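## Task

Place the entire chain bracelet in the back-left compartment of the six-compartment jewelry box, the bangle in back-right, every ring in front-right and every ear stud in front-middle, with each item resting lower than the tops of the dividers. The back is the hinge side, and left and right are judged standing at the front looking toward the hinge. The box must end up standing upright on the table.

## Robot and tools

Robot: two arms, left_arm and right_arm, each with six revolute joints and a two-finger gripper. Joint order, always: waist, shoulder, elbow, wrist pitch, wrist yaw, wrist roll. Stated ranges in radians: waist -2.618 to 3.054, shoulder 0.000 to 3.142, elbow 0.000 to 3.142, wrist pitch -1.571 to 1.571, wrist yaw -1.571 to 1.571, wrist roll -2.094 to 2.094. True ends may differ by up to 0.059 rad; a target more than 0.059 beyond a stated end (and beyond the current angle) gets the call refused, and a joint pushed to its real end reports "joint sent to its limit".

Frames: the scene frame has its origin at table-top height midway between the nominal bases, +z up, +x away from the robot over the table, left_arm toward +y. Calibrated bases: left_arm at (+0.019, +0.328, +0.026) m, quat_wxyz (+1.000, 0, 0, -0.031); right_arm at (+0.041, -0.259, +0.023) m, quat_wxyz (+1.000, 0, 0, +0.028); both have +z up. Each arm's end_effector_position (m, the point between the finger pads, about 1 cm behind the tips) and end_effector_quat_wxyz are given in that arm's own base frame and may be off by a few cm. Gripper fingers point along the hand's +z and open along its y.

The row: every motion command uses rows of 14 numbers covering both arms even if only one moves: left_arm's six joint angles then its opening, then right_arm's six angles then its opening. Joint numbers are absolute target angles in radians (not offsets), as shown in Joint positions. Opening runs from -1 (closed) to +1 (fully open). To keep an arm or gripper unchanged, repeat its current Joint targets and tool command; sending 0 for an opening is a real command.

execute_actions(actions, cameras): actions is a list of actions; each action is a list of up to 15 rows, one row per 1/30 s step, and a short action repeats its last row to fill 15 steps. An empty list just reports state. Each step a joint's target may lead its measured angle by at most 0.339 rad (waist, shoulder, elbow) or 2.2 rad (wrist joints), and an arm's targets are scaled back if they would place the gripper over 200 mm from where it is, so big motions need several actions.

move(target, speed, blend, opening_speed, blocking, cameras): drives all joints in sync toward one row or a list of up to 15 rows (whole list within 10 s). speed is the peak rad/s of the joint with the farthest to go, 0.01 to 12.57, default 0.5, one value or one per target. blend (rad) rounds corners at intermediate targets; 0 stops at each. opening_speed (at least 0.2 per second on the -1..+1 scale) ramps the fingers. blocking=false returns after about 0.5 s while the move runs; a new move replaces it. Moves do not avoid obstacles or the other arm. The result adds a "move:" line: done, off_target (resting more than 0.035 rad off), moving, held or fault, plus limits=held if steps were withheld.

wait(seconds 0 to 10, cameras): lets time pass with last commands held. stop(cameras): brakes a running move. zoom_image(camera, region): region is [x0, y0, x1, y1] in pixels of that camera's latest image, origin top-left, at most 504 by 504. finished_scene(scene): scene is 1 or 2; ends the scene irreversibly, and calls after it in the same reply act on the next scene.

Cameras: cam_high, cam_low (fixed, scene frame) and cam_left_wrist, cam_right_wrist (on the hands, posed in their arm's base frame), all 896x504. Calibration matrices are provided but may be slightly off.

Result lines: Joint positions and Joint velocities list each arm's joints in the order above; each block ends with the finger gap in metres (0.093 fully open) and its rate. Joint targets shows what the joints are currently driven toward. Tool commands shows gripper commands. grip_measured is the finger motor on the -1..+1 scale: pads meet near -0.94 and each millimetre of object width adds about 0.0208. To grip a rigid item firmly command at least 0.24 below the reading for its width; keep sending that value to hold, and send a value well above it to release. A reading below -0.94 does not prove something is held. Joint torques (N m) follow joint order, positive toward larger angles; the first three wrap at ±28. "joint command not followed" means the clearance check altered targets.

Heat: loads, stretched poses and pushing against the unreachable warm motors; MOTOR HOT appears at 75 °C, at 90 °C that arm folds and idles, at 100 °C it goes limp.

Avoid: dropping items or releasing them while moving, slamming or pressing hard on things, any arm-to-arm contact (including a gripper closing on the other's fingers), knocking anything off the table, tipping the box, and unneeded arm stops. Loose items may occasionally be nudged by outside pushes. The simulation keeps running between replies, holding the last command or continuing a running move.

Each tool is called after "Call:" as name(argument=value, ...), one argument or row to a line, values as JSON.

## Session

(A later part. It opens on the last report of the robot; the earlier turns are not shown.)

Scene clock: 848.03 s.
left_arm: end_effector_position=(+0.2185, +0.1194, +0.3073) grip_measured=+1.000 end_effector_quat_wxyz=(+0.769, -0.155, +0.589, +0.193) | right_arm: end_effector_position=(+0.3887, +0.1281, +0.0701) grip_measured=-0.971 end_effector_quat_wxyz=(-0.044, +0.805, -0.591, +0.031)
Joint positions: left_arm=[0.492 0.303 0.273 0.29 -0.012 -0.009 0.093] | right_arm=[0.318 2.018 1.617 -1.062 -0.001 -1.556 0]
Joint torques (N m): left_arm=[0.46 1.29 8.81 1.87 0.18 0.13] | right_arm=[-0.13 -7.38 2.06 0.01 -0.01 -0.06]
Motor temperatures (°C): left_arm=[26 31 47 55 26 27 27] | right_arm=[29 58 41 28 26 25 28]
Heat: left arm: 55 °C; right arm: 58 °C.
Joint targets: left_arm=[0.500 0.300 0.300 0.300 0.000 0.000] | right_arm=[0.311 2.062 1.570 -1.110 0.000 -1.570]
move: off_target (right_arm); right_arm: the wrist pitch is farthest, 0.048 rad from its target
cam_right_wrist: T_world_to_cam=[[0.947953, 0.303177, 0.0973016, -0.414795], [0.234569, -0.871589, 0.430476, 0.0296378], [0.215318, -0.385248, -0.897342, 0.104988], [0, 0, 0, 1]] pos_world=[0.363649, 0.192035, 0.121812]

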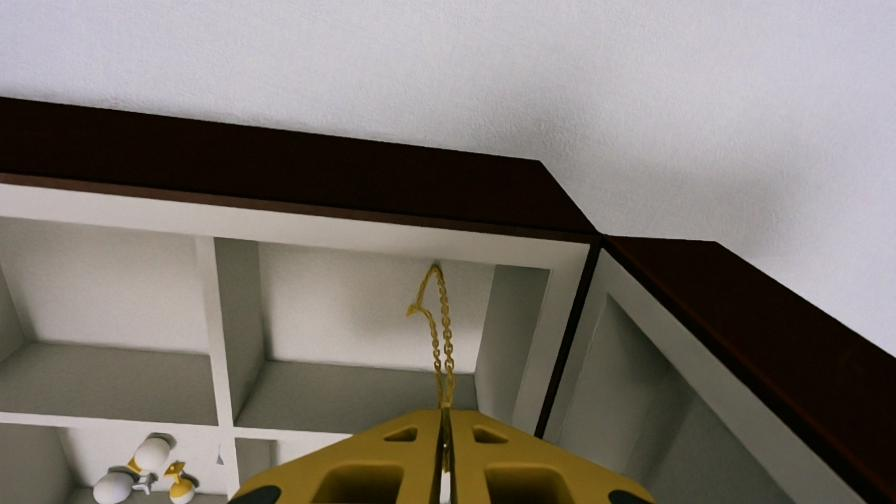

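Call:
move(
  target=[
    [0.5,0.3,0.3,0.3,0,0,1,0.315,1.95,1.65,-1.18,0,-1.57,-1],
    [0.5,0.3,0.3,0.3,0,0,1,0.311,1.7202,1.2488,-0.749,0,-1.57,-1],
    [0.5,0.3,0.3,0.3,0,0,1,0.311,1.775,1.15,-0.59,0,-1.57,-1],
  ],
  speed=0.4,
  cameras=["cam_right_wrist","cam_low"],
)

Scene clock: 868.10 s.
left_arm: end_effector_position=(+0.2185, +0.1194, +0.3073) grip_measured=+1.000 end_effector_quat_wxyz=(+0.769, -0.155, +0.589, +0.193) | right_arm: end_effector_position=(+0.3704, +0.1220, +0.0540) grip_measured=-0.971 end_effector_quat_wxyz=(-0.143, +0.793, -0.583, +0.101)
Joint positions: left_arm=[0.492 0.303 0.273 0.29 -0.012 -0.009 0.093] | right_arm=[0.318 1.765 1.156 -0.609 -0.001 -1.557 0]
Joint torques (N m): left_arm=[0.46 1.29 8.81 1.87 0.18 0.13] | right_arm=[-0.09 -8.28 6.04 1.23 -0.02 -0.07]
Motor temperatures (°C): left_arm=[26 31 47 55 26 27 27] | right_arm=[29 53 40 28 26 25 28]
Heat: left arm: 55 °C; right arm: 53 °C.
Joint targets: left_arm=[0.500 0.300 0.300 0.300 0.000 0.000] | right_arm=[0.311 1.775 1.150 -0.590 0.000 -1.570]
move: done
cam_right_wrist: T_world_to_cam=[[0.897121, 0.287208, 0.335686, -0.386159], [0.13725, -0.903433, 0.406166, 0.0767788], [0.419924, -0.318307, -0.849908, 0.00567809], [0, 0, 0, 1]] pos_world=[0.333509, 0.18208, 0.103269]
Images, in order (width x height): cam_low 896x504, cam_right_wrist 896x504.

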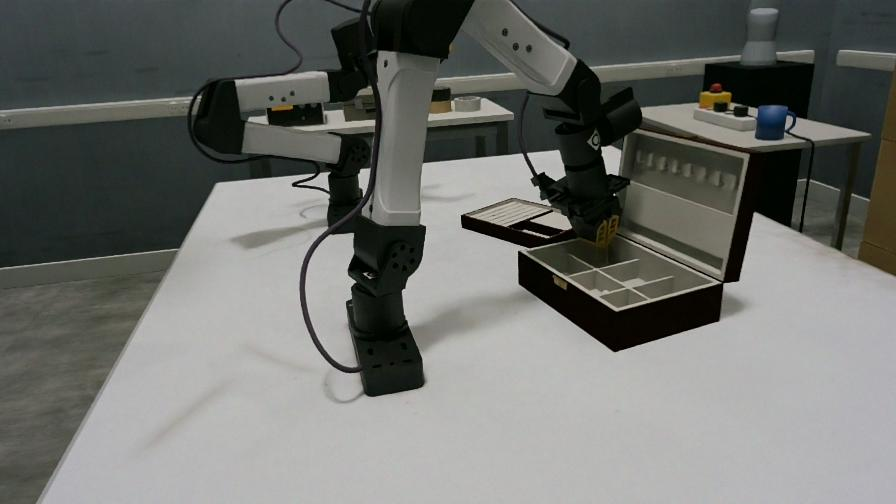

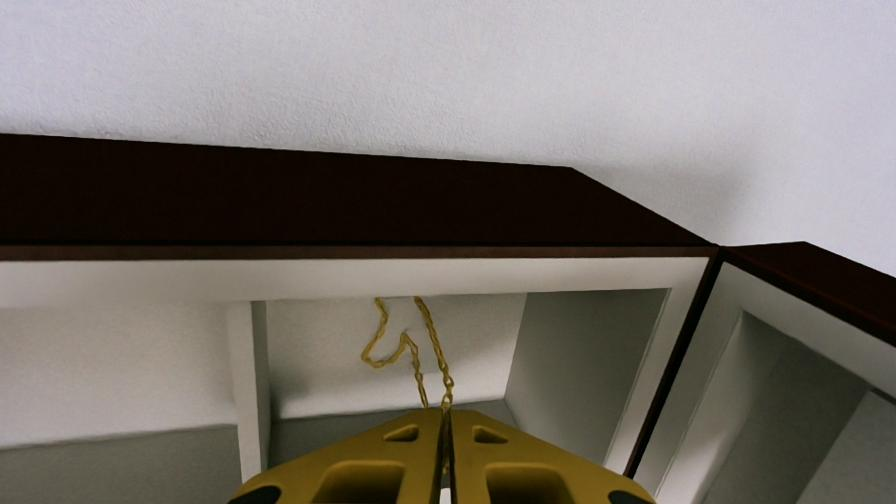

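Call:
move(
  target=[
    [0.5,0.3,0.3,0.3,0,0,1,0.275,1.775,1.15,-0.59,0,-1.57,-1],
    [0.5,0.3,0.3,0.3,0,0,1,0.275,1.81,1.065,-0.49,0,-1.57,-1],
  ],
  speed=0.25,
  cameras=["cam_right_wrist","cam_low"],
)

Call:
zoom_image(
  camera="cam_low",
  region=[500, 120, 760, 360],
)

Scene clock: 875.70 s.
left_arm: end_effector_position=(+0.2185, +0.1194, +0.3073) grip_measured=+1.000 end_effector_quat_wxyz=(+0.769, -0.155, +0.589, +0.193) | right_arm: end_effector_position=(+0.3685, +0.1042, +0.0250) grip_measured=-0.971 end_effector_quat_wxyz=(-0.135, +0.782, -0.600, +0.101)
Joint positions: left_arm=[0.492 0.303 0.273 0.29 -0.012 -0.009 0.093] | right_arm=[0.276 1.796 1.073 -0.509 0.001 -1.557 0]
Joint torques (N m): left_arm=[0.44 1.31 8.83 1.87 0.17 0.13] | right_arm=[0.39 -7.9 5.5 1.17 -0.04 -0.07]
Motor temperatures (°C): left_arm=[26 31 47 55 26 27 27] | right_arm=[29 52 40 28 26 25 28]
Heat: left arm: 55 °C; right arm: 52 °C.
Joint targets: left_arm=[0.500 0.300 0.300 0.300 0.000 0.000] | right_arm=[0.275 1.810 1.065 -0.490 0.000 -1.570]
move: done
cam_right_wrist: T_world_to_cam=[[0.912759, 0.250901, 0.322366, -0.371273], [0.104173, -0.906023, 0.410209, 0.0850456], [0.394993, -0.34084, -0.853117, -0.0122554], [0, 0, 0, 1]] pos_world=[0.334864, 0.166029, 0.0743443]
Images, in order (width x height): cam_low 896x504, cam_right_wrist 896x504.

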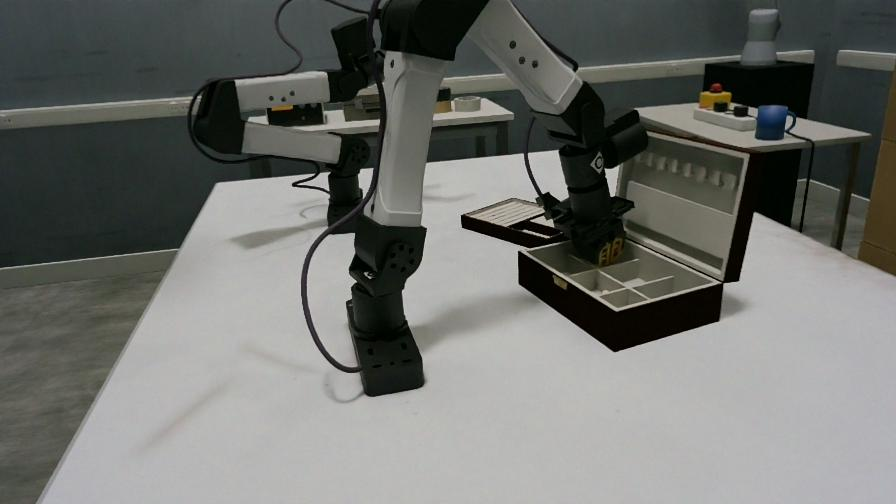

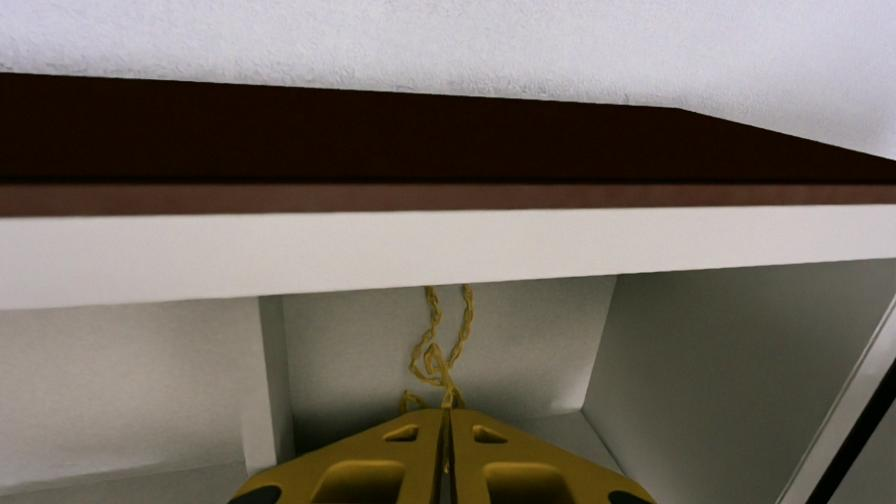

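Scaled by 1.938 (camera's finer frame: 1280x720).

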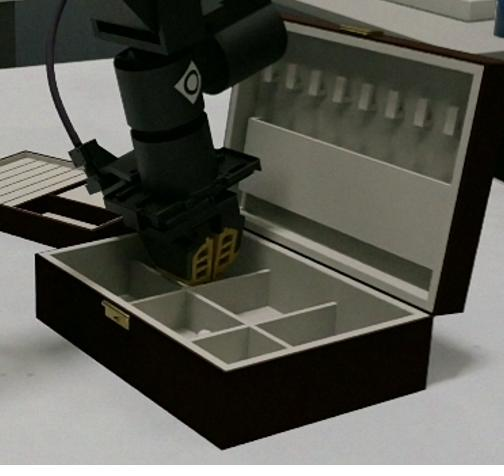

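Chain is within the cell. Release and lift.

Call:
move(
  target=[0.5,0.3,0.3,0.3,0,0,1,0.275,1.81,1.065,-0.49,0,-1.57,-0.75],
  opening_speed=0.3,
  cameras=[],
)

Call:
move(
  target=[
    [0.5,0.3,0.3,0.3,0,0,1,0.275,1.74,1.22,-0.71,0,-1.57,-0.75],
    [0.5,0.3,0.3,0.3,0,0,1,0.275,1.7,1.5,-1.3,0,-1.57,-0.75],
  ],
  speed=0.25,
  cameras=["cam_right_wrist","cam_low"],
)

Scene clock: 889.47 s.
left_arm: end_effector_position=(+0.2185, +0.1194, +0.3073) grip_measured=+1.000 end_effector_quat_wxyz=(+0.769, -0.155, +0.589, +0.193) | right_arm: end_effector_position=(+0.3712, +0.1050, +0.0260) grip_measured=-0.752 end_effector_quat_wxyz=(-0.140, +0.781, -0.599, +0.105)
Joint positions: left_arm=[0.492 0.303 0.273 0.29 -0.012 -0.009 0.093] | right_arm=[0.276 1.796 1.073 -0.497 0.001 -1.557 0.009]
Joint torques (N m): left_arm=[0.46 1.29 8.81 1.87 0.18 0.13] | right_arm=[0.4 -7.92 5.53 1.09 -0.05 -0.07]
Motor temperatures (°C): left_arm=[26 31 48 55 26 27 27] | right_arm=[29 52 40 29 26 25 28]
Heat: left arm: 55 °C; right arm: 52 °C.
Joint targets: left_arm=[0.500 0.300 0.300 0.300 0.000 0.000] | right_arm=[0.275 1.810 1.065 -0.490 0.000 -1.570]
move: done

Scene clock: 893.40 s.
left_arm: end_effector_position=(+0.2185, +0.1194, +0.3073) grip_measured=+1.000 end_effector_quat_wxyz=(+0.769, -0.155, +0.589, +0.193) | right_arm: end_effector_position=(+0.3109, +0.0879, +0.1297) grip_measured=-0.752 end_effector_quat_wxyz=(-0.015, +0.793, -0.609, +0.012)
Joint positions: left_arm=[0.492 0.303 0.273 0.29 -0.012 -0.009 0.093] | right_arm=[0.276 1.728 1.478 -1.282 0.001 -1.557 0.009]
Joint torques (N m): left_arm=[0.46 1.31 8.81 1.87 0.17 0.13] | right_arm=[0.39 -11.29 8.46 0.19 -0.05 -0.09]
Motor temperatures (°C): left_arm=[26 31 48 55 26 27 27] | right_arm=[29 52 40 29 26 25 28]
Heat: left arm: 55 °C; right arm: 52 °C.
Joint targets: left_arm=[0.500 0.300 0.300 0.300 0.000 0.000] | right_arm=[0.275 1.700 1.500 -1.300 0.000 -1.570]
move: done
cam_right_wrist: T_world_to_cam=[[0.963709, 0.265354, 0.029195, -0.3274], [0.226715, -0.871271, 0.435301, -0.0110832], [0.140946, -0.412884, -0.899812, 0.185594], [0, 0, 0, 1]] pos_world=[0.291873, 0.153849, 0.181382]
Images, in order (width x height): cam_low 896x504, cam_right_wrist 896x504.

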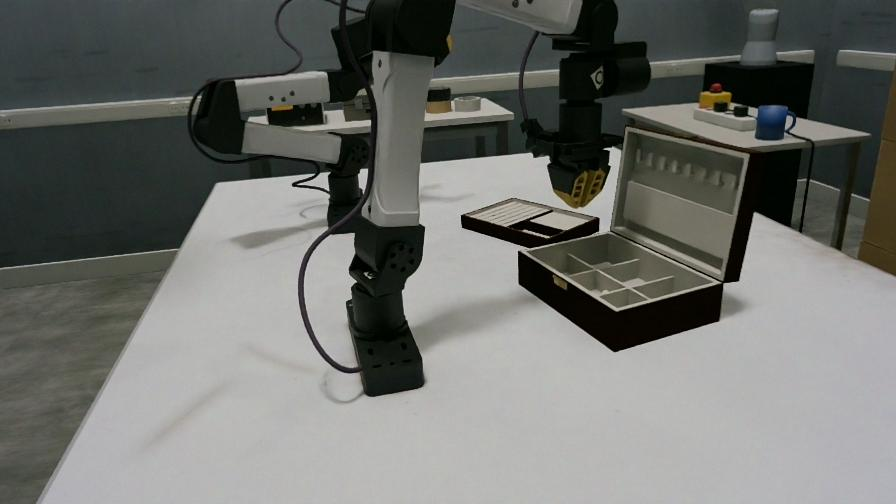

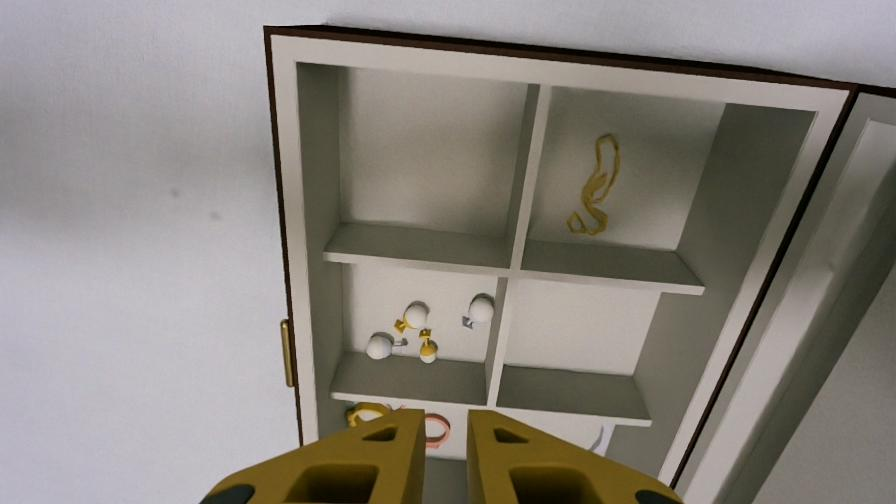

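Call:
finished_scene(
  scene=1,
)

The scene is finished: the task was done.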